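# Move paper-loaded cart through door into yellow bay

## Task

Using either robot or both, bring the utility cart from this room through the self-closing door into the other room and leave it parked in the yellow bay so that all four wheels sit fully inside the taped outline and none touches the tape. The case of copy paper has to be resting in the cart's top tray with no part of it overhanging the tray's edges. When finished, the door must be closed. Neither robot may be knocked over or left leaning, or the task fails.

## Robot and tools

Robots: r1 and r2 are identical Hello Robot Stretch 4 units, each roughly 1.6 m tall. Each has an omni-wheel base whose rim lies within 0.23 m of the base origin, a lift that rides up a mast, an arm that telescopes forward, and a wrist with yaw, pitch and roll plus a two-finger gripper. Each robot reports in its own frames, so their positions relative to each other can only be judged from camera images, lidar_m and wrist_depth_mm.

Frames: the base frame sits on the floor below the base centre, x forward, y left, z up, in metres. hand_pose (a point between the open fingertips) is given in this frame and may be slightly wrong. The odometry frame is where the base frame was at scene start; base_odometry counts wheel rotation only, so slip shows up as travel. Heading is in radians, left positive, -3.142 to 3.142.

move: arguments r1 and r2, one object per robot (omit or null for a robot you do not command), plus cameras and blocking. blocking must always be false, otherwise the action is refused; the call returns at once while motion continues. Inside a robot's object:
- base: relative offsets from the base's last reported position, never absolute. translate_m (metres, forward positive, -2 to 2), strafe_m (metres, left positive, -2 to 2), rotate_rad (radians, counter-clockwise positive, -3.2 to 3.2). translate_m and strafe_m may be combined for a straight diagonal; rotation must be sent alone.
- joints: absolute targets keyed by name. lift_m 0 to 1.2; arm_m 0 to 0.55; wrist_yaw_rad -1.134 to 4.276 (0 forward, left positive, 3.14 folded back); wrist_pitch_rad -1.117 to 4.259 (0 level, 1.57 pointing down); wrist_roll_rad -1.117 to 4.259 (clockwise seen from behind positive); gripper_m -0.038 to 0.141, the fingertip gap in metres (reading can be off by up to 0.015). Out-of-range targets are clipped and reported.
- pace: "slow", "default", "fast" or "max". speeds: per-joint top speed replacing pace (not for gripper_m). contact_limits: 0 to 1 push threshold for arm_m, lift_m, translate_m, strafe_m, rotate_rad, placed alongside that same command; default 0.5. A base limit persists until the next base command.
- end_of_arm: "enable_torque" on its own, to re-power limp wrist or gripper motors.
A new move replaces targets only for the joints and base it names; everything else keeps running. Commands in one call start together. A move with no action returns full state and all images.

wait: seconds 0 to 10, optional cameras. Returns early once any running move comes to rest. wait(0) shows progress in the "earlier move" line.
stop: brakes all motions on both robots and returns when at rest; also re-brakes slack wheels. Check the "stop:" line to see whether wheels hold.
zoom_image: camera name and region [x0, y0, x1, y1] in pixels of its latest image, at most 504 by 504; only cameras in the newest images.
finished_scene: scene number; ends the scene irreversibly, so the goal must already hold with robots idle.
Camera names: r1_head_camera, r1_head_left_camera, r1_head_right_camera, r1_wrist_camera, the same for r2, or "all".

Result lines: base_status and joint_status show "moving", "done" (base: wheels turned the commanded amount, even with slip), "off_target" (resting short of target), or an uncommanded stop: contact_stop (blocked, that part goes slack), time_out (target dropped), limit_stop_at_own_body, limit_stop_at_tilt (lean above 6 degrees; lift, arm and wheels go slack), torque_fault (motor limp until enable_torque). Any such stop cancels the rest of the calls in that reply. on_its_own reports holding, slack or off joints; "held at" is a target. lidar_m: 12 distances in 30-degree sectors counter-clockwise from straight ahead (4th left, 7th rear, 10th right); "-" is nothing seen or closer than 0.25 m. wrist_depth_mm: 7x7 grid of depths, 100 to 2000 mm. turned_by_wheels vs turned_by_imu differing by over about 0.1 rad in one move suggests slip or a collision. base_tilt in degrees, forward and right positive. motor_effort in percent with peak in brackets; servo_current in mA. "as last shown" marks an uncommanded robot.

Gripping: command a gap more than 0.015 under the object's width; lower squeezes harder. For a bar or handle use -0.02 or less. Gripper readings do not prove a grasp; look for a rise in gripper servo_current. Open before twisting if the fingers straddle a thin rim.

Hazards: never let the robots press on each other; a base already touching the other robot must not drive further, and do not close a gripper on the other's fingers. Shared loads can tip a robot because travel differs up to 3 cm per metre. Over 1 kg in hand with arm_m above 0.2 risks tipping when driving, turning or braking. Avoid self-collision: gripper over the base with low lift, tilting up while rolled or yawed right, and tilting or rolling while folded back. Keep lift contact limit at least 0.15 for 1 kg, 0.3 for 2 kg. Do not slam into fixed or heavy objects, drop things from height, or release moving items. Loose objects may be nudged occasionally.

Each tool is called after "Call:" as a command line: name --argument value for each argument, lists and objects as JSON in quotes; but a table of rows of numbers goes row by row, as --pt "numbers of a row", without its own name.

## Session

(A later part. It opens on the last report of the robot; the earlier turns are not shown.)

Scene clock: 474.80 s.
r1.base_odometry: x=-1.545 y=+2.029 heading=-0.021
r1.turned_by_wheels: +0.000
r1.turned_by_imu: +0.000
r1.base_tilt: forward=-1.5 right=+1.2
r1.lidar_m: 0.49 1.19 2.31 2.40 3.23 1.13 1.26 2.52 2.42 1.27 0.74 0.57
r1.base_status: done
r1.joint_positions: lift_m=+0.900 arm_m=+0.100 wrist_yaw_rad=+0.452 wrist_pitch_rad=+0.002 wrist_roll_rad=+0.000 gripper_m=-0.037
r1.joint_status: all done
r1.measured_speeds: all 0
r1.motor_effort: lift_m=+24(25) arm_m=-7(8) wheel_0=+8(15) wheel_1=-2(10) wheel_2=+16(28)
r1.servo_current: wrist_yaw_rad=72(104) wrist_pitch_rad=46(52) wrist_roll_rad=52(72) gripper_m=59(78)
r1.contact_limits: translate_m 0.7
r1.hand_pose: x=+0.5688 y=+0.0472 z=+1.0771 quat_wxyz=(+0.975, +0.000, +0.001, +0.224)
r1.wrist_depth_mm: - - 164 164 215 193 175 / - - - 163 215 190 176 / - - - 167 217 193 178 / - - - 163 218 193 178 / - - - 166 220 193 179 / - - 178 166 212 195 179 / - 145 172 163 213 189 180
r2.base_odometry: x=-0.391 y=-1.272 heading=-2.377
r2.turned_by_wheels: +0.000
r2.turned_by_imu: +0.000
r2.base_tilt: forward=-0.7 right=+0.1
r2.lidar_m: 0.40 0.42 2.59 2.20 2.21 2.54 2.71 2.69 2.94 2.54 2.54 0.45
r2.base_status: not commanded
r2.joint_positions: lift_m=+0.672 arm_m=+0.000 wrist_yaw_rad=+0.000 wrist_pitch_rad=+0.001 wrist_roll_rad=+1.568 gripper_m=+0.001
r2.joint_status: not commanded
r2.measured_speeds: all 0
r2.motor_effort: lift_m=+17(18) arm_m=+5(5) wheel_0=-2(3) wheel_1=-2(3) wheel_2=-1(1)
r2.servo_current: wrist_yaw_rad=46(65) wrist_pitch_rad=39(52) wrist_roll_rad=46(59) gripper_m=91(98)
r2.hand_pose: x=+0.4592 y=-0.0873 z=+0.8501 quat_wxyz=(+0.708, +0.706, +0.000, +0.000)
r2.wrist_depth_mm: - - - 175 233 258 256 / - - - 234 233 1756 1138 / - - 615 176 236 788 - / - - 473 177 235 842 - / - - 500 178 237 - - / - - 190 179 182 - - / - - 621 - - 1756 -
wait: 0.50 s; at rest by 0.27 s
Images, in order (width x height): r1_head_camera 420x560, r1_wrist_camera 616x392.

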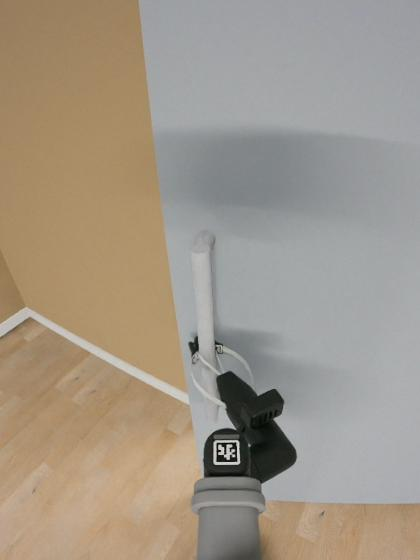

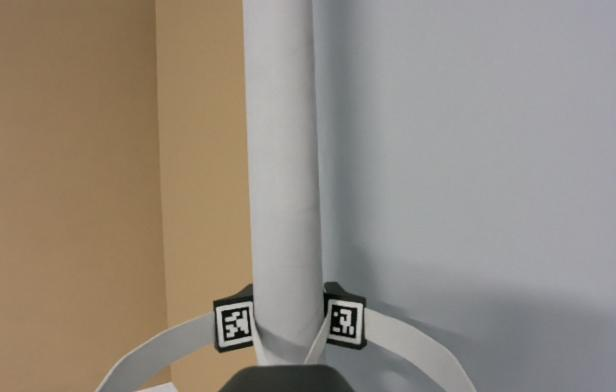

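Call:
move --blocking false --r1 '{"joints":{"wrist_yaw_rad":0.77},"speeds":{"wrist_yaw_rad":0.075},"base":{"translate_m":-0.365,"strafe_m":-0.235},"contact_limits":{"translate_m":0.7},"pace":"slow"}'

Call:
wait --seconds 6

Call:
wait --seconds 0.5 --cameras '["r1_head_camera","r1_wrist_camera","r2_head_camera"]'

Scene clock: 483.40 s.
move: r1 moving
r1.base_odometry: x=-1.557 y=+2.022 heading=-0.019
r1.turned_by_wheels: +0.002
r1.turned_by_imu: +0.002
r1.base_tilt: forward=-1.5 right=+1.2
r1.lidar_m: 0.48 1.20 2.33 2.42 3.24 1.13 1.25 2.51 2.41 1.27 0.74 0.56
r1.base_status: translate_m moving; strafe_m moving
r1.joint_positions: lift_m=+0.900 arm_m=+0.100 wrist_yaw_rad=+0.479 wrist_pitch_rad=+0.002 wrist_roll_rad=+0.000 gripper_m=-0.037
r1.joint_status: wrist_yaw_rad moving
r1.measured_speeds: translate_m=-0.045 strafe_m=-0.029 rotate_rad=+0.001 lift_m=+0.000 arm_m=+0.000 wrist_yaw_rad=+0.082 wrist_pitch_rad=+0.000 wrist_roll_rad=+0.000
r1.motor_effort: lift_m=+24(24) arm_m=-7(8) wheel_0=+12(12) wheel_1=-8(9) wheel_2=+21(21)
r1.servo_current: wrist_yaw_rad=46(85) wrist_pitch_rad=39(46) wrist_roll_rad=39(65) gripper_m=72(72)
r1.contact_limits: translate_m 0.7
r1.hand_pose: x=+0.5674 y=+0.0553 z=+1.0771 quat_wxyz=(+0.971, +0.000, +0.001, +0.237)
r1.wrist_depth_mm: - - - 163 214 192 175 / - - - 163 216 190 175 / - - 1863 166 216 191 176 / - - - 166 219 193 177 / - - - 166 220 193 178 / - - 179 165 211 195 178 / - 144 158 164 217 187 179
r2: as last shown
pictures: none

Scene clock: 488.63 s.
earlier move: r1 done
r1.base_odometry: x=-1.915 y=+1.801 heading=-0.020
r1.turned_by_wheels: +0.000
r1.turned_by_imu: +0.309
r1.base_tilt: forward=-1.5 right=+1.2
r1.lidar_m: 0.45 0.51 2.65 3.16 1.12 1.18 2.38 2.06 1.81 1.04 0.74 0.52
r1.base_status: done
r1.joint_positions: lift_m=+0.900 arm_m=+0.100 wrist_yaw_rad=+0.778 wrist_pitch_rad=+0.002 wrist_roll_rad=+0.000 gripper_m=-0.037
r1.joint_status: all done
r1.measured_speeds: all 0
r1.motor_effort: lift_m=+24(25) arm_m=-7(8) wheel_0=+9(19) wheel_1=-2(11) wheel_2=+14(27)
r1.servo_current: wrist_yaw_rad=46(91) wrist_pitch_rad=46(52) wrist_roll_rad=26(65) gripper_m=72(78)
r1.contact_limits: translate_m 0.7
r1.hand_pose: x=+0.5380 y=+0.1401 z=+1.0771 quat_wxyz=(+0.925, +0.000, +0.001, +0.379)
r1.wrist_depth_mm: - - - 162 214 176 - / - - - 163 211 174 - / - - - 165 212 178 - / - - - 165 213 175 154 / - - - 165 216 177 156 / - - 185 166 198 177 159 / - - 183 164 204 168 -
r2.base_odometry: x=-0.391 y=-1.272 heading=-2.377
r2.turned_by_wheels: +0.000
r2.turned_by_imu: +0.001
r2.base_tilt: forward=-0.6 right=+0.1
r2.lidar_m: 0.41 0.45 2.58 2.22 2.21 2.57 2.71 2.69 2.99 2.54 2.54 0.43
r2.base_status: not commanded
r2.joint_positions: lift_m=+0.672 arm_m=+0.000 wrist_yaw_rad=+0.000 wrist_pitch_rad=+0.001 wrist_roll_rad=+1.568 gripper_m=+0.001
r2.joint_status: not commanded
r2.measured_speeds: all 0
r2.motor_effort: lift_m=+18(18) arm_m=+5(5) wheel_0=-2(3) wheel_1=-2(3) wheel_2=-1(1)
r2.servo_current: wrist_yaw_rad=46(65) wrist_pitch_rad=46(46) wrist_roll_rad=52(65) gripper_m=91(91)
r2.hand_pose: x=+0.4592 y=-0.0873 z=+0.8501 quat_wxyz=(+0.708, +0.706, +0.000, +0.000)
r2.wrist_depth_mm: - - - 174 232 257 255 / - - - 234 233 1808 1118 / - - 615 176 234 778 - / - - 473 177 236 - - / - - 500 178 237 - - / - - 191 179 182 - - / - - 621 - - 1708 -
wait: 5.23 of 6 s (r1 has come to rest)
pictures: none

Scene clock: 489.13 s.
r1.base_odometry: x=-1.915 y=+1.801 heading=-0.020
r1.turned_by_wheels: +0.000
r1.turned_by_imu: +0.000
r1.base_tilt: forward=-1.5 right=+1.2
r1.lidar_m: 0.47 0.47 2.66 3.12 1.11 1.18 2.40 2.08 1.82 1.08 0.72 0.55
r1.base_status: done
r1.joint_positions: lift_m=+0.900 arm_m=+0.100 wrist_yaw_rad=+0.778 wrist_pitch_rad=+0.002 wrist_roll_rad=+0.000 gripper_m=-0.037
r1.joint_status: all done
r1.measured_speeds: all 0
r1.motor_effort: lift_m=+24(25) arm_m=-7(8) wheel_0=+9(19) wheel_1=-2(11) wheel_2=+14(27)
r1.servo_current: wrist_yaw_rad=52(91) wrist_pitch_rad=33(52) wrist_roll_rad=46(65) gripper_m=72(78)
r1.contact_limits: translate_m 0.7
r1.hand_pose: x=+0.5380 y=+0.1401 z=+1.0771 quat_wxyz=(+0.925, +0.000, +0.001, +0.379)
r1.wrist_depth_mm: - - - 162 214 175 - / - - - 163 211 173 - / - - - 166 212 178 - / - - - 165 213 175 154 / - - - 164 215 177 155 / - - 186 165 198 177 159 / - - 183 164 204 168 -
r2.base_odometry: x=-0.391 y=-1.272 heading=-2.377
r2.turned_by_wheels: +0.000
r2.turned_by_imu: +0.000
r2.base_tilt: forward=-0.7 right=+0.1
r2.lidar_m: 0.40 0.42 2.56 2.21 2.21 2.55 2.69 2.67 2.98 2.54 2.53 0.44
r2.base_status: not commanded
r2.joint_positions: lift_m=+0.672 arm_m=+0.000 wrist_yaw_rad=+0.000 wrist_pitch_rad=+0.001 wrist_roll_rad=+1.568 gripper_m=+0.001
r2.joint_status: not commanded
r2.measured_speeds: all 0
r2.motor_effort: lift_m=+17(18) arm_m=+5(5) wheel_0=-2(3) wheel_1=-2(3) wheel_2=-1(1)
r2.servo_current: wrist_yaw_rad=46(65) wrist_pitch_rad=39(46) wrist_roll_rad=46(65) gripper_m=85(91)
r2.hand_pose: x=+0.4592 y=-0.0873 z=+0.8501 quat_wxyz=(+0.708, +0.706, +0.000, +0.000)
r2.wrist_depth_mm: - - - 174 233 256 256 / - - - 234 233 1756 1160 / - - 621 177 236 788 - / - - 473 177 236 - - / - - 500 179 238 - - / - - 190 179 182 - - / - - 627 - - 1808 -
wait: 0.50 s; at rest by 0.27 s
Images, in order (width x height): r1_head_camera 420x560, r1_wrist_camera 616x392, r2_head_camera 420x560.

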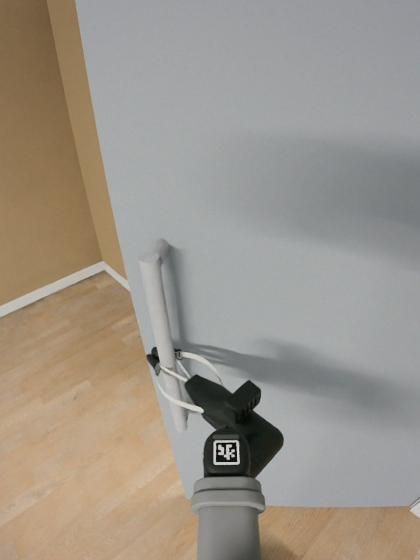

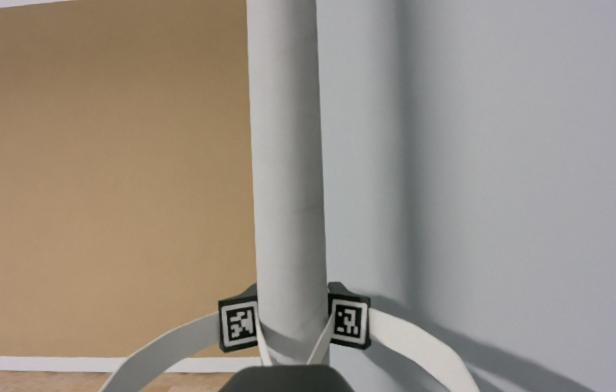

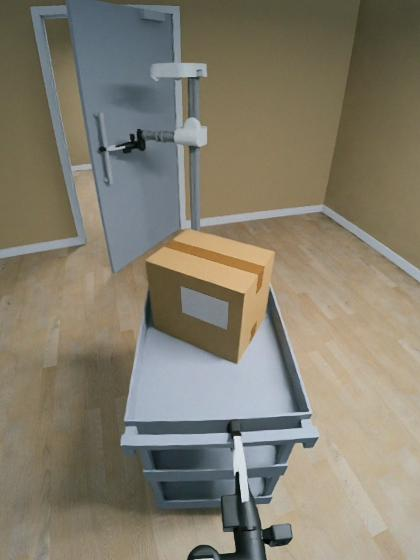

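Call:
move --blocking false --r1 '{"base":{"translate_m":-0.28,"strafe_m":-0.33},"contact_limits":{"translate_m":0.7},"pace":"slow"}'

Call:
wait --seconds 6 --cameras '["r1_wrist_camera","r1_head_camera","r2_head_camera"]'

Scene clock: 501.23 s.
move: r1 moving
r1.base_odometry: x=-1.923 y=+1.792 heading=-0.017
r1.turned_by_wheels: +0.002
r1.turned_by_imu: +0.015
r1.base_tilt: forward=-1.5 right=+1.2
r1.lidar_m: 0.47 0.48 2.66 3.20 1.12 1.17 2.37 2.08 1.79 1.05 0.71 0.54
r1.base_status: translate_m moving; strafe_m moving
r1.joint_positions: lift_m=+0.900 arm_m=+0.100 wrist_yaw_rad=+0.778 wrist_pitch_rad=+0.002 wrist_roll_rad=+0.000 gripper_m=-0.037
r1.joint_status: not commanded
r1.measured_speeds: translate_m=-0.027 strafe_m=-0.042 rotate_rad=+0.010 lift_m=+0.000 arm_m=+0.000 wrist_yaw_rad=+0.000 wrist_pitch_rad=+0.000 wrist_roll_rad=+0.000
r1.motor_effort: lift_m=+24(24) arm_m=-7(7) wheel_0=+18(19) wheel_1=-7(10) wheel_2=+19(19)
r1.servo_current: wrist_yaw_rad=65(78) wrist_pitch_rad=39(46) wrist_roll_rad=46(65) gripper_m=65(72)
r1.contact_limits: translate_m 0.7
r1.hand_pose: x=+0.5380 y=+0.1401 z=+1.0771 quat_wxyz=(+0.925, +0.000, +0.001, +0.379)
r1.wrist_depth_mm: - - - 163 213 170 - / - - - 163 208 172 - / - - - 167 210 177 - / - - - 163 212 173 156 / - - - 164 213 175 157 / - - 183 165 195 175 - / - - - 164 209 163 -
r2: as last shown
pictures: none

Scene clock: 506.93 s.
earlier move: r1 done
r1.base_odometry: x=-2.200 y=+1.476 heading=-0.019
r1.turned_by_wheels: -0.002
r1.turned_by_imu: +0.686
r1.base_tilt: forward=-1.5 right=+1.2
r1.lidar_m: 0.41 2.87 1.41 1.41 2.98 2.04 1.92 1.05 0.69 0.49 0.37 0.36
r1.base_status: done
r1.joint_positions: lift_m=+0.900 arm_m=+0.101 wrist_yaw_rad=+0.773 wrist_pitch_rad=+0.002 wrist_roll_rad=+0.000 gripper_m=-0.037
r1.joint_status: not commanded
r1.measured_speeds: all 0
r1.motor_effort: lift_m=+24(24) arm_m=-10(10) wheel_0=+2(21) wheel_1=-6(17) wheel_2=+14(28)
r1.servo_current: wrist_yaw_rad=46(78) wrist_pitch_rad=39(52) wrist_roll_rad=39(65) gripper_m=72(78)
r1.contact_limits: translate_m 0.7
r1.hand_pose: x=+0.5389 y=+0.1387 z=+1.0772 quat_wxyz=(+0.926, +0.000, +0.001, +0.377)
r1.wrist_depth_mm: - - - 167 227 152 - / - - - 167 229 153 - / - - - 167 214 163 125 / - - - 168 213 163 126 / - - - 168 233 164 - / - - - 168 182 155 - / - - 176 166 198 138 -
r2.base_odometry: x=-0.391 y=-1.272 heading=-2.377
r2.turned_by_wheels: +0.000
r2.turned_by_imu: +0.001
r2.base_tilt: forward=-0.7 right=+0.0
r2.lidar_m: 0.40 0.42 2.58 2.22 2.21 2.54 2.69 2.70 2.96 2.54 2.54 0.44
r2.base_status: not commanded
r2.joint_positions: lift_m=+0.672 arm_m=+0.000 wrist_yaw_rad=+0.000 wrist_pitch_rad=+0.001 wrist_roll_rad=+1.568 gripper_m=+0.001
r2.joint_status: not commanded
r2.measured_speeds: all 0
r2.motor_effort: lift_m=+17(18) arm_m=+5(5) wheel_0=-2(3) wheel_1=-2(3) wheel_2=-1(1)
r2.servo_current: wrist_yaw_rad=46(59) wrist_pitch_rad=39(52) wrist_roll_rad=39(65) gripper_m=91(98)
r2.hand_pose: x=+0.4592 y=-0.0873 z=+0.8501 quat_wxyz=(+0.708, +0.706, +0.000, +0.000)
r2.wrist_depth_mm: - - - 174 233 256 257 / - - - 234 234 1756 1118 / - - 621 176 235 778 - / - - 473 177 236 - - / - - 500 179 237 798 - / - - 190 179 182 - - / - - 621 - - 1756 -
wait: 5.70 of 6 s (r1 has come to rest)
pictures: r1_head_camera, r1_wrist_camera, r2_head_camera
Images, in order (width x height): r1_head_camera 420x560, r1_wrist_camera 616x392, r2_head_camera 420x560.

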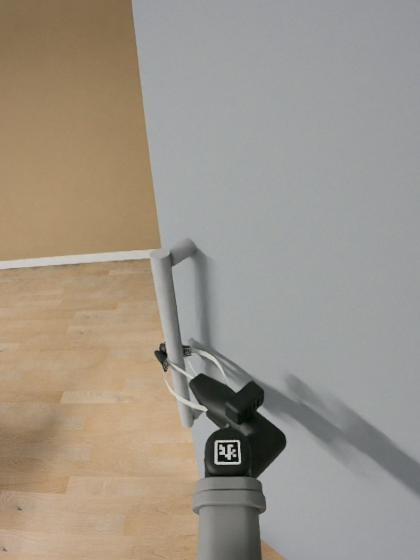

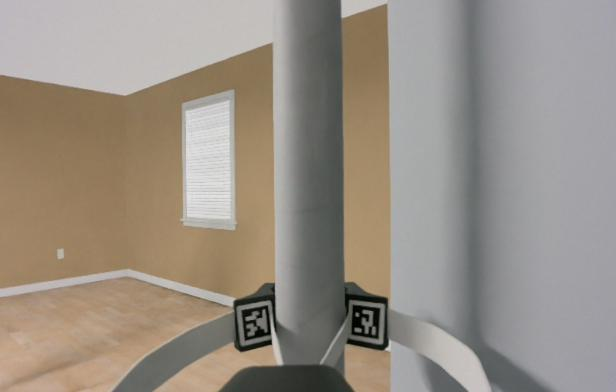

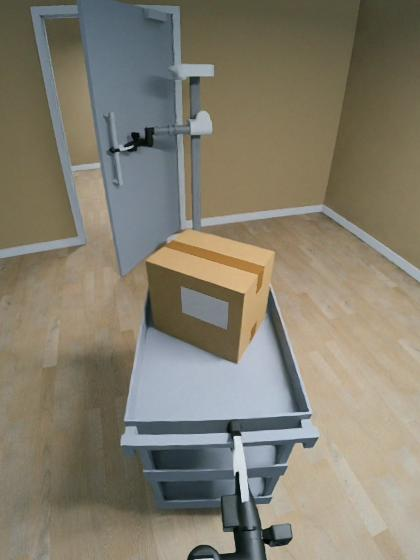

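Call:
move --blocking false --r1 '{"joints":{"wrist_yaw_rad":0.0},"speeds":{"wrist_yaw_rad":0.25},"base":{"translate_m":-0.02,"strafe_m":0.226},"contact_limits":{"translate_m":0.7},"pace":"slow"}'

Call:
wait --seconds 5 --cameras '["r1_wrist_camera","r1_head_camera","r2_head_camera"]'

Scene clock: 519.17 s.
move: r1 moving
r1.base_odometry: x=-2.201 y=+1.490 heading=-0.018
r1.turned_by_wheels: +0.001
r1.turned_by_imu: +0.001
r1.base_tilt: forward=-1.5 right=+1.3
r1.lidar_m: 0.42 2.88 1.44 1.39 2.95 2.06 1.91 1.04 0.71 0.51 0.40 0.37
r1.base_status: translate_m moving; strafe_m moving
r1.joint_positions: lift_m=+0.900 arm_m=+0.101 wrist_yaw_rad=+0.671 wrist_pitch_rad=+0.002 wrist_roll_rad=+0.000 gripper_m=-0.037
r1.joint_status: wrist_yaw_rad moving
r1.measured_speeds: translate_m=-0.004 strafe_m=+0.053 rotate_rad=+0.001 lift_m=+0.000 arm_m=+0.000 wrist_yaw_rad=-0.241 wrist_pitch_rad=+0.000 wrist_roll_rad=+0.000
r1.motor_effort: lift_m=+23(24) arm_m=-10(10) wheel_0=-3(6) wheel_1=+0(6) wheel_2=+16(16)
r1.servo_current: wrist_yaw_rad=72(91) wrist_pitch_rad=39(52) wrist_roll_rad=26(65) gripper_m=78(78)
r1.contact_limits: translate_m 0.7
r1.hand_pose: x=+0.5516 y=+0.1110 z=+1.0772 quat_wxyz=(+0.944, +0.000, +0.001, +0.329)
r1.wrist_depth_mm: - - - 165 234 153 - / - - - 166 221 154 128 / - - - 167 222 156 129 / - - - 167 224 156 129 / - - - 167 224 156 - / - - - 168 182 165 129 / - - 178 165 208 138 -
r2: as last shown
r2.turned_by_imu: +0.000
pictures: none

Scene clock: 522.13 s.
earlier move: r1 done
r1.base_odometry: x=-2.215 y=+1.702 heading=-0.020
r1.turned_by_wheels: -0.002
r1.turned_by_imu: -0.004
r1.base_tilt: forward=-1.6 right=+1.3
r1.lidar_m: 0.48 2.86 1.20 1.20 2.92 2.06 1.90 1.39 0.94 0.70 0.51 0.50
r1.base_status: done
r1.joint_positions: lift_m=+0.900 arm_m=+0.100 wrist_yaw_rad=+0.001 wrist_pitch_rad=+0.002 wrist_roll_rad=+0.000 gripper_m=-0.037
r1.joint_status: all done
r1.measured_speeds: translate_m=+0.000 strafe_m=+0.000 rotate_rad=+0.000 lift_m=+0.000 arm_m=+0.000 wrist_yaw_rad=-0.001 wrist_pitch_rad=+0.000 wrist_roll_rad=+0.000
r1.motor_effort: lift_m=+23(24) arm_m=-7(10) wheel_0=-12(24) wheel_1=-1(6) wheel_2=+3(17)
r1.servo_current: wrist_yaw_rad=59(91) wrist_pitch_rad=46(52) wrist_roll_rad=59(65) gripper_m=59(78)
r1.contact_limits: translate_m 0.7
r1.hand_pose: x=+0.5597 y=-0.0872 z=+1.0772 quat_wxyz=(+1.000, +0.000, +0.001, +0.000)
r1.wrist_depth_mm: - - - 161 220 193 177 / - - - 162 220 193 177 / - - - 163 222 194 179 / - - - 162 221 195 179 / - - - 164 222 195 180 / - - - 164 183 196 179 / - - 177 162 215 186 179
r2.base_odometry: x=-0.391 y=-1.272 heading=-2.377
r2.turned_by_wheels: +0.000
r2.turned_by_imu: +0.000
r2.base_tilt: forward=-0.7 right=+0.1
r2.lidar_m: 0.40 0.43 2.59 2.20 2.21 2.55 2.70 2.69 2.97 2.55 2.54 0.43
r2.base_status: not commanded
r2.joint_positions: lift_m=+0.672 arm_m=+0.000 wrist_yaw_rad=+0.000 wrist_pitch_rad=+0.001 wrist_roll_rad=+1.568 gripper_m=+0.001
r2.joint_status: not commanded
r2.measured_speeds: all 0
r2.motor_effort: lift_m=+18(18) arm_m=+5(5) wheel_0=-2(3) wheel_1=-2(3) wheel_2=-1(1)
r2.servo_current: wrist_yaw_rad=46(59) wrist_pitch_rad=39(46) wrist_roll_rad=39(65) gripper_m=85(91)
r2.hand_pose: x=+0.4592 y=-0.0873 z=+0.8501 quat_wxyz=(+0.708, +0.706, +0.000, +0.000)
r2.wrist_depth_mm: - - - 174 232 257 256 / - - - 233 234 1756 1118 / - - 621 176 235 778 - / - - 473 178 236 - - / - - 500 178 236 - - / - - 190 179 182 - - / - - 621 - - 1808 -
wait: 2.97 of 5 s (r1 has come to rest)
pictures: r1_head_camera, r1_wrist_camera, r2_head_camera
Images, in order (width x height): r1_head_camera 420x560, r1_wrist_camera 616x392, r2_head_camera 420x560.

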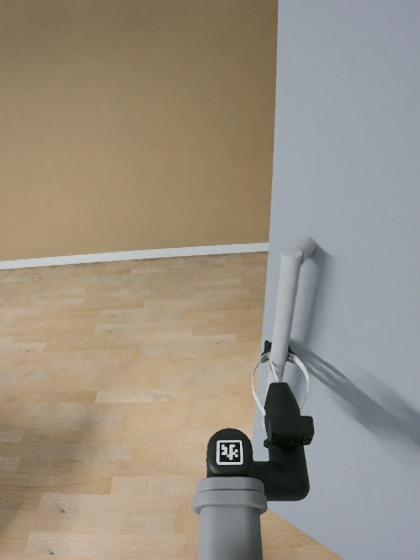

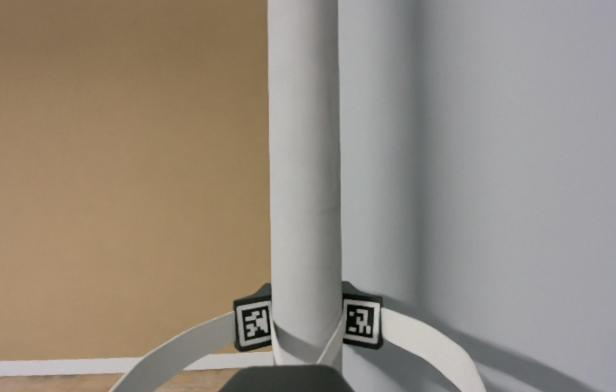

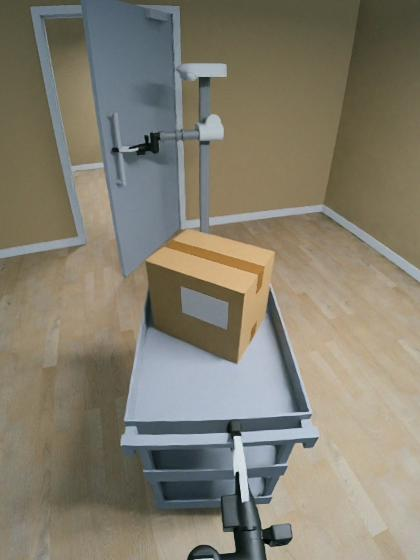

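Call:
move --blocking false --r1 '{"base":{"translate_m":-0.33,"strafe_m":0.055},"contact_limits":{"translate_m":0.7},"pace":"slow"}'

Call:
wait --seconds 6 --cameras '["r1_wrist_camera","r1_head_camera","r2_head_camera"]'

Scene clock: 526.67 s.
move: r1 moving
r1.base_odometry: x=-2.227 y=+1.705 heading=-0.020
r1.turned_by_wheels: -0.001
r1.turned_by_imu: -0.001
r1.base_tilt: forward=-1.5 right=+1.3
r1.lidar_m: 0.48 2.89 1.20 1.17 2.95 2.04 1.90 1.38 0.94 0.69 0.52 0.50
r1.base_status: translate_m moving; strafe_m moving
r1.joint_positions: lift_m=+0.900 arm_m=+0.100 wrist_yaw_rad=+0.001 wrist_pitch_rad=+0.002 wrist_roll_rad=+0.000 gripper_m=-0.037
r1.joint_status: not commanded
r1.measured_speeds: translate_m=-0.048 strafe_m=+0.008 rotate_rad=+0.002 lift_m=+0.000 arm_m=+0.000 wrist_yaw_rad=+0.000 wrist_pitch_rad=+0.000 wrist_roll_rad=+0.000
r1.motor_effort: lift_m=+23(24) arm_m=-7(7) wheel_0=-13(15) wheel_1=-6(9) wheel_2=+10(10)
r1.servo_current: wrist_yaw_rad=59(59) wrist_pitch_rad=46(46) wrist_roll_rad=46(65) gripper_m=65(72)
r1.contact_limits: translate_m 0.7
r1.hand_pose: x=+0.5597 y=-0.0872 z=+1.0772 quat_wxyz=(+1.000, +0.000, +0.001, +0.000)
r1.wrist_depth_mm: - - - 161 218 193 177 / - - - 162 220 193 178 / - - - 163 220 195 178 / - - - 163 221 195 178 / - - - 164 222 195 180 / - - - 164 211 195 179 / - - 178 162 217 186 180
r2: as last shown
pictures: none

Scene clock: 530.80 s.
earlier move: r1 done
r1.base_odometry: x=-2.544 y=+1.764 heading=-0.017
r1.turned_by_wheels: +0.003
r1.turned_by_imu: +0.062
r1.base_tilt: forward=-1.5 right=+1.2
r1.lidar_m: 0.47 3.19 1.21 4.82 2.32 1.68 1.59 1.41 0.98 0.93 0.61 0.53
r1.base_status: done
r1.joint_positions: lift_m=+0.900 arm_m=+0.100 wrist_yaw_rad=+0.018 wrist_pitch_rad=+0.002 wrist_roll_rad=+0.000 gripper_m=-0.037
r1.joint_status: not commanded
r1.measured_speeds: all 0
r1.motor_effort: lift_m=+24(24) arm_m=-7(7) wheel_0=+11(15) wheel_1=-1(9) wheel_2=+20(26)
r1.servo_current: wrist_yaw_rad=98(130) wrist_pitch_rad=46(52) wrist_roll_rad=33(72) gripper_m=59(72)
r1.contact_limits: translate_m 0.7
r1.hand_pose: x=+0.5611 y=-0.0823 z=+1.0772 quat_wxyz=(+1.000, +0.000, +0.001, +0.009)
r1.wrist_depth_mm: - - 263 227 216 201 186 / - - 265 229 217 199 187 / - - 267 230 219 201 188 / - - - 167 219 201 189 / - - - 232 220 201 190 / - - 181 166 218 202 191 / - 150 268 174 155 200 190
r2.base_odometry: x=-0.391 y=-1.272 heading=-2.377
r2.turned_by_wheels: +0.000
r2.turned_by_imu: +0.001
r2.base_tilt: forward=-0.7 right=+0.0
r2.lidar_m: 0.41 0.41 2.57 2.23 2.20 2.55 2.70 2.69 2.96 2.56 2.55 0.44
r2.base_status: not commanded
r2.joint_positions: lift_m=+0.672 arm_m=+0.000 wrist_yaw_rad=+0.000 wrist_pitch_rad=+0.001 wrist_roll_rad=+1.568 gripper_m=+0.001
r2.joint_status: not commanded
r2.measured_speeds: all 0
r2.motor_effort: lift_m=+17(18) arm_m=+5(5) wheel_0=-2(3) wheel_1=-2(3) wheel_2=-1(1)
r2.servo_current: wrist_yaw_rad=46(65) wrist_pitch_rad=46(52) wrist_roll_rad=52(59) gripper_m=85(91)
r2.hand_pose: x=+0.4592 y=-0.0873 z=+0.8501 quat_wxyz=(+0.708, +0.706, +0.000, +0.000)
r2.wrist_depth_mm: - - - 175 233 258 256 / - - - 234 235 1756 1118 / - - 621 177 236 - - / - - 477 177 235 - - / - - 496 178 238 831 - / - - 190 179 182 - - / - - 627 - - 1756 -
wait: 4.13 of 6 s (r1 has come to rest)
pictures: r1_head_camera, r1_wrist_camera, r2_head_camera
Images, in order (width x height): r1_head_camera 420x560, r1_wrist_camera 616x392, r2_head_camera 420x560.

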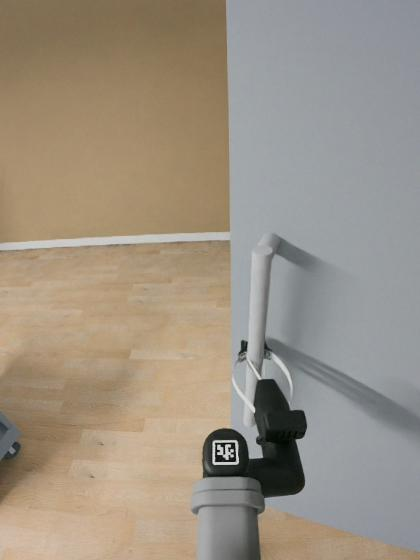

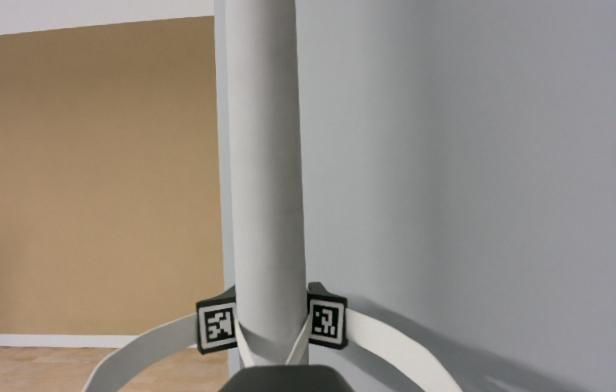

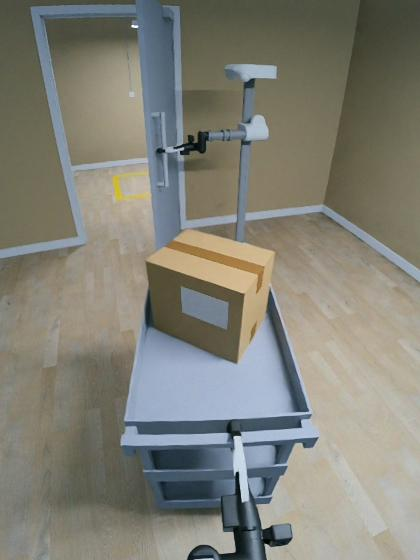

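Call:
move --blocking false --r1 '{"base":{"translate_m":-0.34,"strafe_m":-0.01},"contact_limits":{"translate_m":0.6},"pace":"slow"}'

Call:
wait --seconds 6 --cameras '["r1_wrist_camera","r2_head_camera","r2_head_left_camera"]'

Scene clock: 536.47 s.
move: r1 moving
r1.base_odometry: x=-2.556 y=+1.764 heading=-0.015
r1.turned_by_wheels: +0.002
r1.turned_by_imu: +0.011
r1.base_tilt: forward=-1.5 right=+1.3
r1.lidar_m: 0.50 3.23 1.22 4.82 2.29 1.68 1.60 1.37 0.98 0.92 0.62 0.53
r1.base_status: translate_m moving; strafe_m moving
r1.joint_positions: lift_m=+0.900 arm_m=+0.100 wrist_yaw_rad=+0.018 wrist_pitch_rad=+0.002 wrist_roll_rad=+0.000 gripper_m=-0.037
r1.joint_status: not commanded
r1.measured_speeds: translate_m=-0.048 strafe_m=-0.002 rotate_rad=+0.004 lift_m=+0.000 arm_m=+0.000 wrist_yaw_rad=+0.000 wrist_pitch_rad=+0.000 wrist_roll_rad=+0.000
r1.motor_effort: lift_m=+23(24) arm_m=-7(7) wheel_0=+7(11) wheel_1=-5(6) wheel_2=+25(25)
r1.servo_current: wrist_yaw_rad=104(117) wrist_pitch_rad=39(52) wrist_roll_rad=52(65) gripper_m=72(72)
r1.contact_limits: translate_m 0.6
r1.hand_pose: x=+0.5611 y=-0.0823 z=+1.0772 quat_wxyz=(+1.000, +0.000, +0.001, +0.009)
r1.wrist_depth_mm: - - 265 169 216 200 187 / - - 267 229 218 200 187 / - - - 232 219 201 189 / - - - 167 220 201 190 / - - - 176 220 202 190 / - - 183 172 219 203 191 / - 153 270 165 164 199 190
r2: as last shown
r2.turned_by_imu: +0.000
pictures: none

Scene clock: 540.67 s.
earlier move: r1 done
r1.base_odometry: x=-2.883 y=+1.759 heading=-0.015
r1.turned_by_wheels: +0.000
r1.turned_by_imu: +0.129
r1.base_tilt: forward=-1.5 right=+1.2
r1.lidar_m: 0.49 1.45 1.36 3.54 1.70 1.33 1.31 1.20 0.94 0.92 0.70 0.55
r1.base_status: done
r1.joint_positions: lift_m=+0.900 arm_m=+0.100 wrist_yaw_rad=+0.018 wrist_pitch_rad=+0.002 wrist_roll_rad=+0.000 gripper_m=-0.037
r1.joint_status: not commanded
r1.measured_speeds: all 0
r1.motor_effort: lift_m=+23(24) arm_m=-7(7) wheel_0=+10(14) wheel_1=+1(6) wheel_2=+17(27)
r1.servo_current: wrist_yaw_rad=104(130) wrist_pitch_rad=46(52) wrist_roll_rad=59(65) gripper_m=65(72)
r1.contact_limits: translate_m 0.6
r1.hand_pose: x=+0.5611 y=-0.0821 z=+1.0772 quat_wxyz=(+1.000, +0.000, +0.001, +0.009)
r1.wrist_depth_mm: - - 250 233 224 213 204 / - - 252 232 224 214 206 / - - 252 233 225 214 207 / - - 254 168 226 215 207 / - - 254 234 227 215 207 / - - 178 166 226 217 209 / - 150 254 178 153 214 208
r2.base_odometry: x=-0.391 y=-1.272 heading=-2.377
r2.turned_by_wheels: +0.000
r2.turned_by_imu: +0.001
r2.base_tilt: forward=-0.6 right=+0.1
r2.lidar_m: 0.41 0.41 2.58 2.21 2.20 2.54 2.71 2.69 2.97 2.54 2.56 0.42
r2.base_status: not commanded
r2.joint_positions: lift_m=+0.672 arm_m=+0.000 wrist_yaw_rad=+0.000 wrist_pitch_rad=+0.001 wrist_roll_rad=+1.568 gripper_m=+0.001
r2.joint_status: not commanded
r2.measured_speeds: all 0
r2.motor_effort: lift_m=+17(18) arm_m=+5(5) wheel_0=-2(3) wheel_1=-2(3) wheel_2=-1(1)
r2.servo_current: wrist_yaw_rad=33(59) wrist_pitch_rad=46(52) wrist_roll_rad=39(65) gripper_m=91(98)
r2.hand_pose: x=+0.4592 y=-0.0873 z=+0.8501 quat_wxyz=(+0.708, +0.706, +0.000, +0.000)
r2.wrist_depth_mm: - - - 174 232 257 257 / - - - 234 234 1756 1160 / - - 615 176 236 788 - / - - 473 178 236 831 - / - - 504 178 236 831 - / - - 191 179 182 - - / - - 621 - - 1808 -
wait: 4.20 of 6 s (r1 has come to rest)
Images, in order (width x height): r1_wrist_camera 616x392, r2_head_camera 420x560, r2_head_left_camera 420x672.

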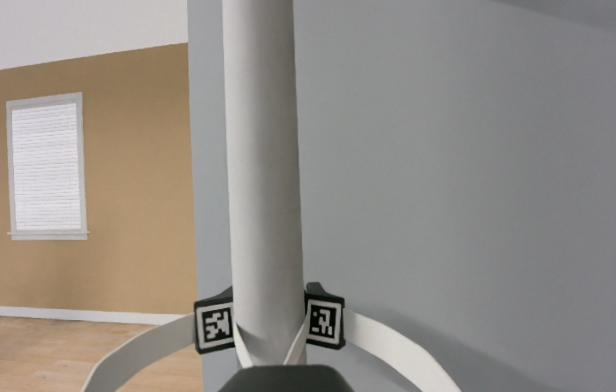

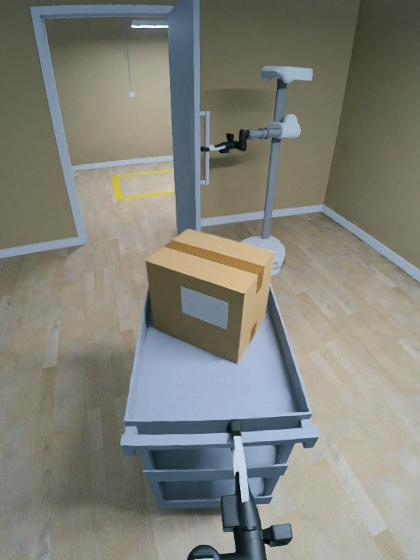

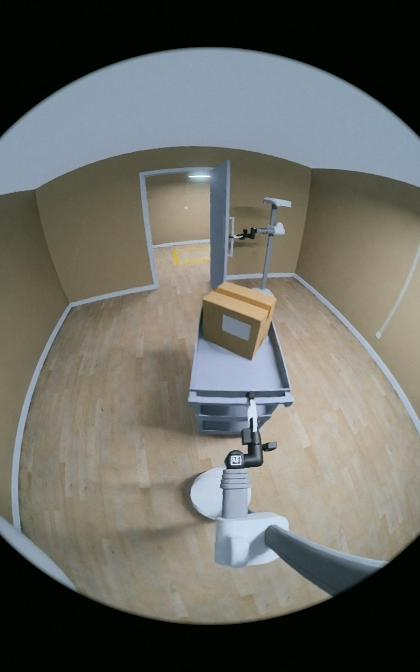

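Call:
move --blocking false --r2 '{"base":{"rotate_rad":0.28},"joints":{"gripper_m":-0.03},"pace":"slow"}'

Call:
wait --seconds 2.5 --cameras '["r2_head_camera","r2_head_left_camera","r2_wrist_camera"]'

Scene clock: 559.87 s.
move: r2 moving
r1: as last shown
r1.turned_by_imu: +0.000
r1.motor_effort: lift_m=+23(24) arm_m=-7(7) wheel_0=+10(11) wheel_1=+1(1) wheel_2=+17(18)
r1.contact_limits: translate_m 0.6
r2.base_odometry: x=-0.391 y=-1.272 heading=-2.252
r2.turned_by_wheels: +0.125
r2.turned_by_imu: +0.121
r2.base_tilt: forward=-0.7 right=+0.1
r2.lidar_m: 0.42 0.44 2.41 2.22 2.19 2.77 2.67 2.73 2.81 2.54 2.57 0.41
r2.base_status: rotate_rad moving
r2.joint_positions: lift_m=+0.672 arm_m=+0.000 wrist_yaw_rad=-0.007 wrist_pitch_rad=+0.001 wrist_roll_rad=+1.568 gripper_m=-0.014
r2.joint_status: gripper_m moving
r2.measured_speeds: translate_m=+0.000 strafe_m=+0.000 rotate_rad=+0.491 lift_m=+0.000 arm_m=+0.000 wrist_yaw_rad=+0.000 wrist_pitch_rad=+0.000 wrist_roll_rad=+0.001
r2.motor_effort: lift_m=+18(18) arm_m=+5(5) wheel_0=-12(13) wheel_1=-8(8) wheel_2=-14(15)
r2.servo_current: wrist_yaw_rad=59(59) wrist_pitch_rad=39(46) wrist_roll_rad=33(59) gripper_m=117(143)
r2.hand_pose: x=+0.4586 y=-0.0893 z=+0.8501 quat_wxyz=(+0.708, +0.706, -0.002, -0.003)
r2.wrist_depth_mm: - - - 154 209 1708 1182 / - - - 211 213 798 - / - - 504 160 218 798 - / - 492 459 165 224 820 - / - - 525 169 229 854 - / - - 190 172 182 - - / - - - - - 554 525
pictures: none

Scene clock: 560.70 s.
earlier move: r2 done
r1.base_odometry: x=-2.883 y=+1.759 heading=-0.015
r1.turned_by_wheels: +0.000
r1.turned_by_imu: +0.000
r1.base_tilt: forward=-1.6 right=+1.3
r1.lidar_m: 0.51 1.43 1.38 3.54 1.70 1.34 1.31 1.20 0.92 0.91 0.71 0.56
r1.base_status: not commanded
r1.joint_positions: lift_m=+0.900 arm_m=+0.100 wrist_yaw_rad=+0.018 wrist_pitch_rad=+0.002 wrist_roll_rad=+0.000 gripper_m=-0.037
r1.joint_status: not commanded
r1.measured_speeds: all 0
r1.motor_effort: lift_m=+24(24) arm_m=-7(7) wheel_0=+10(11) wheel_1=+1(1) wheel_2=+18(18)
r1.servo_current: wrist_yaw_rad=104(117) wrist_pitch_rad=39(52) wrist_roll_rad=59(65) gripper_m=59(72)
r1.contact_limits: translate_m 0.6
r1.hand_pose: x=+0.5611 y=-0.0821 z=+1.0772 quat_wxyz=(+1.000, +0.000, +0.001, +0.009)
r1.wrist_depth_mm: - - 251 232 223 213 204 / - - 251 231 224 214 206 / - - 253 231 226 215 206 / - - 253 168 227 215 208 / - - 254 234 228 216 208 / - - 179 166 225 217 208 / - 150 254 178 154 215 208
r2.base_odometry: x=-0.391 y=-1.272 heading=-2.098
r2.turned_by_wheels: +0.154
r2.turned_by_imu: +0.150
r2.base_tilt: forward=-0.7 right=+0.1
r2.lidar_m: 0.42 0.50 2.29 2.20 2.29 2.81 2.70 2.83 2.63 2.55 2.66 0.36
r2.base_status: done
r2.joint_positions: lift_m=+0.672 arm_m=+0.000 wrist_yaw_rad=-0.002 wrist_pitch_rad=+0.001 wrist_roll_rad=+1.568 gripper_m=-0.029
r2.joint_status: all done
r2.measured_speeds: all 0
r2.motor_effort: lift_m=+17(18) arm_m=+5(5) wheel_0=-3(13) wheel_1=-3(8) wheel_2=-6(15)
r2.servo_current: wrist_yaw_rad=39(59) wrist_pitch_rad=39(46) wrist_roll_rad=46(59) gripper_m=104(150)
r2.hand_pose: x=+0.4590 y=-0.0881 z=+0.8501 quat_wxyz=(+0.708, +0.706, -0.001, -0.001)
r2.wrist_depth_mm: - - 469 113 165 - - / - 439 415 122 176 - - / - 462 427 129 190 - - / - - 549 139 204 - - / - - - 151 220 - - / - - 183 165 177 1661 504 / - - - - - 1618 466
wait: 0.83 of 2.5 s (r2 has come to rest)
Images, in order (width x height): r2_head_camera 420x560, r2_head_left_camera 420x672, r2_wrist_camera 616x392.

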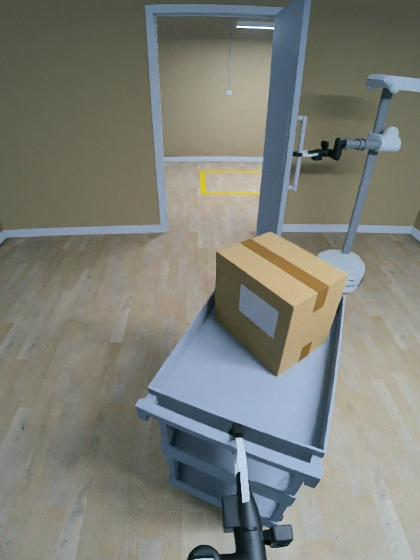

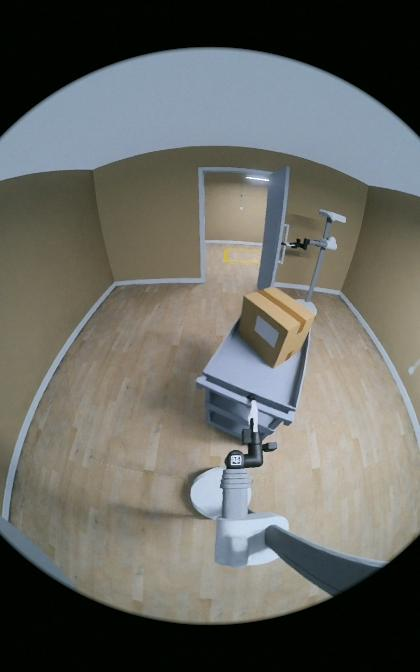

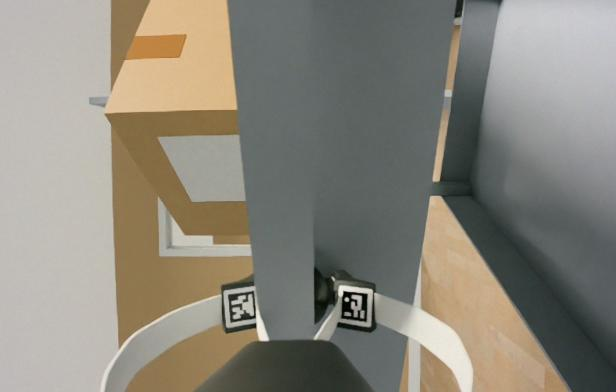

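Call:
move --blocking false --r2 '{"base":{"strafe_m":-0.15},"pace":"slow"}'

Call:
wait --seconds 3 --cameras '["r2_head_camera","r2_wrist_camera"]'

Scene clock: 567.83 s.
move: r2 moving
r1: as last shown
r1.contact_limits: translate_m 0.6
r2.base_odometry: x=-0.404 y=-1.265 heading=-2.097
r2.turned_by_wheels: +0.000
r2.turned_by_imu: +0.001
r2.base_tilt: forward=-0.7 right=+0.1
r2.lidar_m: 0.42 0.52 2.32 2.21 2.30 2.78 2.72 2.82 2.64 2.55 2.63 0.38
r2.base_status: strafe_m moving
r2.joint_positions: lift_m=+0.672 arm_m=+0.000 wrist_yaw_rad=-0.002 wrist_pitch_rad=+0.001 wrist_roll_rad=+1.568 gripper_m=-0.029
r2.joint_status: not commanded
r2.measured_speeds: translate_m=+0.000 strafe_m=-0.057 rotate_rad=-0.001 lift_m=+0.000 arm_m=+0.000 wrist_yaw_rad=+0.000 wrist_pitch_rad=+0.000 wrist_roll_rad=+0.000
r2.motor_effort: lift_m=+17(18) arm_m=+5(5) wheel_0=+9(14) wheel_1=-6(9) wheel_2=-1(5)
r2.servo_current: wrist_yaw_rad=39(59) wrist_pitch_rad=46(46) wrist_roll_rad=39(59) gripper_m=91(104)
r2.hand_pose: x=+0.4591 y=-0.0879 z=+0.8501 quat_wxyz=(+0.708, +0.706, +0.000, -0.001)
r2.wrist_depth_mm: - - 469 113 165 - - / - 442 418 122 176 - - / - 459 427 129 189 - - / - - 544 139 204 - - / - - - 150 220 - - / - - 184 164 178 1618 512 / - - - - - 1618 466
pictures: none

Scene clock: 569.97 s.
earlier move: r2 done
r1.base_odometry: x=-2.883 y=+1.759 heading=-0.015
r1.turned_by_wheels: +0.000
r1.turned_by_imu: +0.000
r1.base_tilt: forward=-1.6 right=+1.2
r1.lidar_m: 0.48 1.40 1.31 3.55 1.71 1.34 1.31 1.17 0.93 0.91 0.70 0.56
r1.base_status: not commanded
r1.joint_positions: lift_m=+0.900 arm_m=+0.100 wrist_yaw_rad=+0.018 wrist_pitch_rad=+0.002 wrist_roll_rad=+0.000 gripper_m=-0.037
r1.joint_status: not commanded
r1.measured_speeds: all 0
r1.motor_effort: lift_m=+24(24) arm_m=-7(7) wheel_0=+10(11) wheel_1=+1(1) wheel_2=+17(18)
r1.servo_current: wrist_yaw_rad=91(130) wrist_pitch_rad=46(46) wrist_roll_rad=59(65) gripper_m=65(72)
r1.contact_limits: translate_m 0.6
r1.hand_pose: x=+0.5611 y=-0.0821 z=+1.0772 quat_wxyz=(+1.000, +0.000, +0.001, +0.009)
r1.wrist_depth_mm: - - 250 233 224 213 205 / - - 251 231 226 215 206 / - - 253 233 227 213 206 / - - 254 168 227 215 208 / - - 254 235 227 215 208 / - - 179 166 225 217 208 / - 150 255 177 154 215 209
r2.base_odometry: x=-0.521 y=-1.197 heading=-2.098
r2.turned_by_wheels: +0.000
r2.turned_by_imu: +0.000
r2.base_tilt: forward=-0.7 right=+0.1
r2.lidar_m: 0.41 0.49 2.44 2.35 2.44 2.80 2.71 2.80 2.48 2.38 2.52 0.39
r2.base_status: done
r2.joint_positions: lift_m=+0.672 arm_m=+0.000 wrist_yaw_rad=+0.002 wrist_pitch_rad=+0.001 wrist_roll_rad=+1.568 gripper_m=-0.029
r2.joint_status: not commanded
r2.measured_speeds: all 0
r2.motor_effort: lift_m=+17(18) arm_m=+5(5) wheel_0=+4(15) wheel_1=-3(9) wheel_2=+0(5)
r2.servo_current: wrist_yaw_rad=46(59) wrist_pitch_rad=39(46) wrist_roll_rad=39(59) gripper_m=91(104)
r2.hand_pose: x=+0.4594 y=-0.0868 z=+0.8501 quat_wxyz=(+0.708, +0.706, +0.001, +0.001)
r2.wrist_depth_mm: - - - 135 187 1464 - / - - 521 141 196 759 - / - 455 439 146 205 788 - / - - 488 154 214 - - / - - 585 161 224 - - / - - 185 169 178 1863 - / - - - - - 1618 496
wait: 2.13 of 3 s (r2 has come to rest)
Images, in order (width x height): r2_head_camera 420x560, r2_wrist_camera 616x392.

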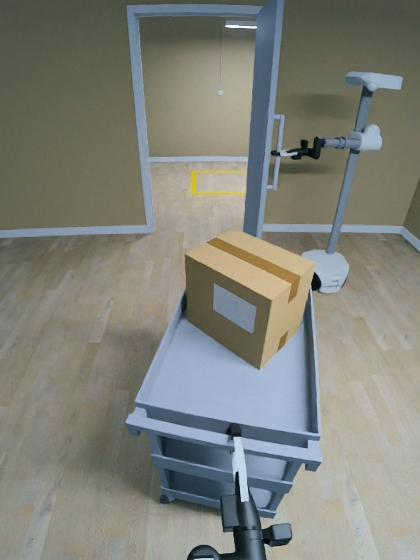

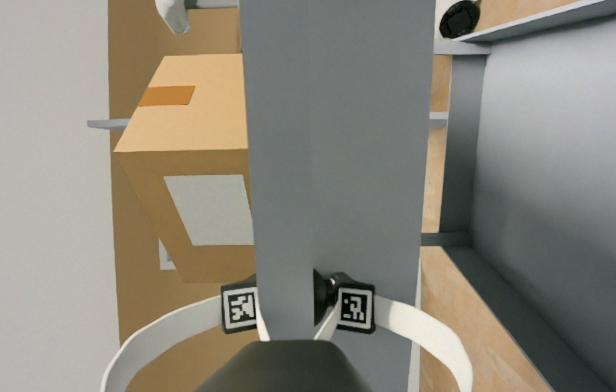

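Call:
move --blocking false --r2 '{"base":{"strafe_m":-0.22},"pace":"slow"}'

Call:
wait --seconds 4

Call:
move --blocking false --r2 '{"base":{"rotate_rad":0.1},"pace":"slow"}'

Call:
wait --seconds 2 --cameras '["r2_head_camera","r2_wrist_camera"]'

Scene clock: 580.33 s.
move: r2 moving
r1: as last shown
r1.contact_limits: translate_m 0.6
r2.base_odometry: x=-0.533 y=-1.189 heading=-2.097
r2.turned_by_wheels: +0.000
r2.turned_by_imu: +0.001
r2.base_tilt: forward=-0.7 right=+0.0
r2.lidar_m: 0.41 0.45 2.46 2.37 2.46 2.82 2.71 2.81 2.49 2.36 2.48 0.41
r2.base_status: strafe_m moving
r2.joint_positions: lift_m=+0.672 arm_m=+0.000 wrist_yaw_rad=+0.002 wrist_pitch_rad=+0.001 wrist_roll_rad=+1.568 gripper_m=-0.029
r2.joint_status: not commanded
r2.measured_speeds: translate_m=+0.000 strafe_m=-0.058 rotate_rad=+0.001 lift_m=+0.000 arm_m=+0.000 wrist_yaw_rad=+0.000 wrist_pitch_rad=+0.000 wrist_roll_rad=+0.000
r2.motor_effort: lift_m=+17(18) arm_m=+5(5) wheel_0=+11(13) wheel_1=-7(9) wheel_2=+0(2)
r2.servo_current: wrist_yaw_rad=39(59) wrist_pitch_rad=39(46) wrist_roll_rad=52(52) gripper_m=98(98)
r2.hand_pose: x=+0.4594 y=-0.0867 z=+0.8501 quat_wxyz=(+0.708, +0.706, +0.001, +0.001)
r2.wrist_depth_mm: - - - 137 189 1464 - / - - 530 142 197 768 - / - 462 445 147 206 778 - / - - 484 155 213 - - / - - 574 162 224 - - / - - 185 168 178 1863 - / - - - - - 1576 504
pictures: none

Scene clock: 583.17 s.
earlier move: r2 done
r1.base_odometry: x=-2.883 y=+1.759 heading=-0.015
r1.turned_by_wheels: +0.000
r1.turned_by_imu: +0.000
r1.base_tilt: forward=-1.5 right=+1.2
r1.lidar_m: 0.48 1.38 1.23 3.55 1.67 1.33 1.32 1.18 0.93 0.91 0.71 0.56
r1.base_status: not commanded
r1.joint_positions: lift_m=+0.900 arm_m=+0.100 wrist_yaw_rad=+0.018 wrist_pitch_rad=+0.002 wrist_roll_rad=+0.000 gripper_m=-0.037
r1.joint_status: not commanded
r1.measured_speeds: all 0
r1.motor_effort: lift_m=+23(24) arm_m=-7(7) wheel_0=+10(11) wheel_1=+1(1) wheel_2=+18(18)
r1.servo_current: wrist_yaw_rad=104(130) wrist_pitch_rad=46(52) wrist_roll_rad=59(72) gripper_m=65(65)
r1.contact_limits: translate_m 0.6
r1.hand_pose: x=+0.5611 y=-0.0821 z=+1.0772 quat_wxyz=(+1.000, +0.000, +0.001, +0.009)
r1.wrist_depth_mm: - - 251 233 225 213 205 / - - 251 232 224 215 205 / - - 252 233 226 214 206 / - - 253 169 226 215 207 / - - 254 235 227 216 208 / - - 179 167 226 217 208 / - 150 255 178 154 213 208
r2.base_odometry: x=-0.711 y=-1.086 heading=-2.097
r2.turned_by_wheels: +0.000
r2.turned_by_imu: +0.000
r2.base_tilt: forward=-0.7 right=+0.0
r2.lidar_m: 0.38 0.39 2.65 2.56 2.67 2.80 2.71 2.83 2.25 2.17 2.27 0.43
r2.base_status: done
r2.joint_positions: lift_m=+0.672 arm_m=+0.000 wrist_yaw_rad=+0.002 wrist_pitch_rad=+0.001 wrist_roll_rad=+1.569 gripper_m=-0.029
r2.joint_status: not commanded
r2.measured_speeds: all 0
r2.motor_effort: lift_m=+17(18) arm_m=+5(5) wheel_0=+6(13) wheel_1=-5(9) wheel_2=+0(2)
r2.servo_current: wrist_yaw_rad=33(59) wrist_pitch_rad=33(46) wrist_roll_rad=46(59) gripper_m=91(98)
r2.hand_pose: x=+0.4594 y=-0.0867 z=+0.8501 quat_wxyz=(+0.708, +0.706, +0.001, +0.001)
r2.wrist_depth_mm: - - - 170 228 241 256 / - - - 229 229 1756 1182 / - - 627 170 229 778 - / - - 477 229 229 831 - / - - 484 170 230 820 - / - - 183 170 179 - - / - - 585 - 230 - -
wait: 2.83 of 4 s (r2 has come to rest)
pictures: none

Scene clock: 583.67 s.
move: r2 moving
r1: as last shown
r1.contact_limits: translate_m 0.6
r2.base_odometry: x=-0.711 y=-1.086 heading=-2.007
r2.turned_by_wheels: +0.091
r2.turned_by_imu: +0.088
r2.base_tilt: forward=-0.6 right=+0.1
r2.lidar_m: 0.40 0.45 2.61 2.57 2.72 2.77 2.70 2.84 2.22 2.17 2.35 0.42
r2.base_status: rotate_rad moving
r2.joint_positions: lift_m=+0.672 arm_m=+0.000 wrist_yaw_rad=-0.004 wrist_pitch_rad=+0.001 wrist_roll_rad=+1.569 gripper_m=-0.029
r2.joint_status: not commanded
r2.measured_speeds: translate_m=+0.001 strafe_m=+0.001 rotate_rad=+0.155 lift_m=+0.000 arm_m=+0.000 wrist_yaw_rad=+0.005 wrist_pitch_rad=+0.000 wrist_roll_rad=+0.000
r2.motor_effort: lift_m=+17(18) arm_m=+5(5) wheel_0=-5(10) wheel_1=-4(8) wheel_2=-8(11)
r2.servo_current: wrist_yaw_rad=59(59) wrist_pitch_rad=46(46) wrist_roll_rad=46(52) gripper_m=91(98)
r2.hand_pose: x=+0.4589 y=-0.0886 z=+0.8501 quat_wxyz=(+0.708, +0.706, -0.001, -0.002)
r2.wrist_depth_mm: - - - 157 213 1499 1160 / - - - 158 216 1576 - / - - 530 162 220 809 - / - 473 462 164 223 820 - / - - 512 167 227 831 - / - - 184 170 178 - - / - - - - 235 1756 -
pictures: none

Scene clock: 584.10 s.
earlier move: r2 done
r1.base_odometry: x=-2.883 y=+1.759 heading=-0.015
r1.turned_by_wheels: +0.000
r1.turned_by_imu: +0.000
r1.base_tilt: forward=-1.5 right=+1.2
r1.lidar_m: 0.50 1.36 1.22 3.52 1.69 1.34 1.31 1.19 0.92 0.90 0.69 0.56
r1.base_status: not commanded
r1.joint_positions: lift_m=+0.900 arm_m=+0.100 wrist_yaw_rad=+0.018 wrist_pitch_rad=+0.002 wrist_roll_rad=+0.000 gripper_m=-0.037
r1.joint_status: not commanded
r1.measured_speeds: all 0
r1.on_its_own: wrist_yaw_rad is at rest, and its servo_current (124 mA) is outside its rest range (0 to 104 mA)
r1.motor_effort: lift_m=+23(24) arm_m=-7(7) wheel_0=+10(11) wheel_1=+1(1) wheel_2=+18(18)
r1.servo_current: wrist_yaw_rad=124(124) wrist_pitch_rad=39(46) wrist_roll_rad=52(59) gripper_m=65(72)
r1.contact_limits: translate_m 0.6
r1.hand_pose: x=+0.5611 y=-0.0821 z=+1.0772 quat_wxyz=(+1.000, +0.000, +0.001, +0.009)
r1.wrist_depth_mm: - - 250 233 224 212 205 / - - 251 233 224 214 205 / - - 253 232 226 213 207 / - - 253 169 227 215 208 / - - 254 235 228 216 208 / - - 179 166 227 218 208 / - 150 254 178 154 215 208
r2.base_odometry: x=-0.711 y=-1.086 heading=-1.998
r2.turned_by_wheels: +0.009
r2.turned_by_imu: +0.009
r2.base_tilt: forward=-0.6 right=+0.1
r2.lidar_m: 0.39 0.43 2.61 2.56 2.74 2.75 2.70 2.81 2.21 2.18 2.35 0.42
r2.base_status: done
r2.joint_positions: lift_m=+0.672 arm_m=+0.000 wrist_yaw_rad=-0.002 wrist_pitch_rad=+0.001 wrist_roll_rad=+1.569 gripper_m=-0.029
r2.joint_status: not commanded
r2.measured_speeds: all 0
r2.motor_effort: lift_m=+18(18) arm_m=+5(5) wheel_0=-1(10) wheel_1=-2(8) wheel_2=-5(11)
r2.servo_current: wrist_yaw_rad=52(59) wrist_pitch_rad=39(46) wrist_roll_rad=46(59) gripper_m=98(98)
r2.hand_pose: x=+0.4590 y=-0.0880 z=+0.8501 quat_wxyz=(+0.708, +0.706, -0.001, -0.001)
r2.wrist_depth_mm: - - - 153 208 1576 1182 / - - - 212 213 788 - / - - 512 159 218 798 - / - 477 452 163 222 820 - / - - 517 167 227 831 - / - - 185 170 178 - - / - - - - 236 - -
wait: 0.43 of 2 s (r2 has come to rest)
Images, in order (width x height): r2_head_camera 420x560, r2_wrist_camera 616x392.

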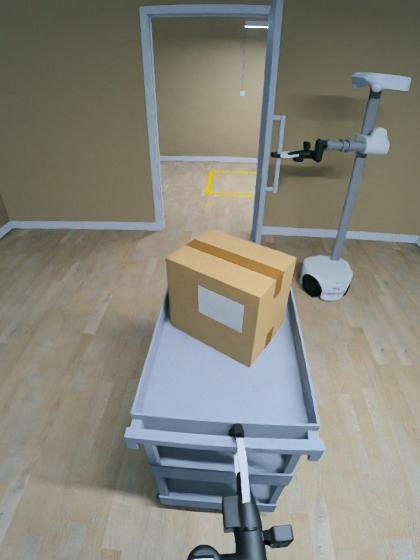

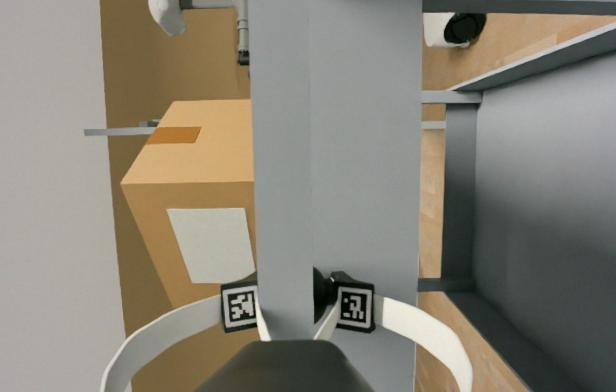

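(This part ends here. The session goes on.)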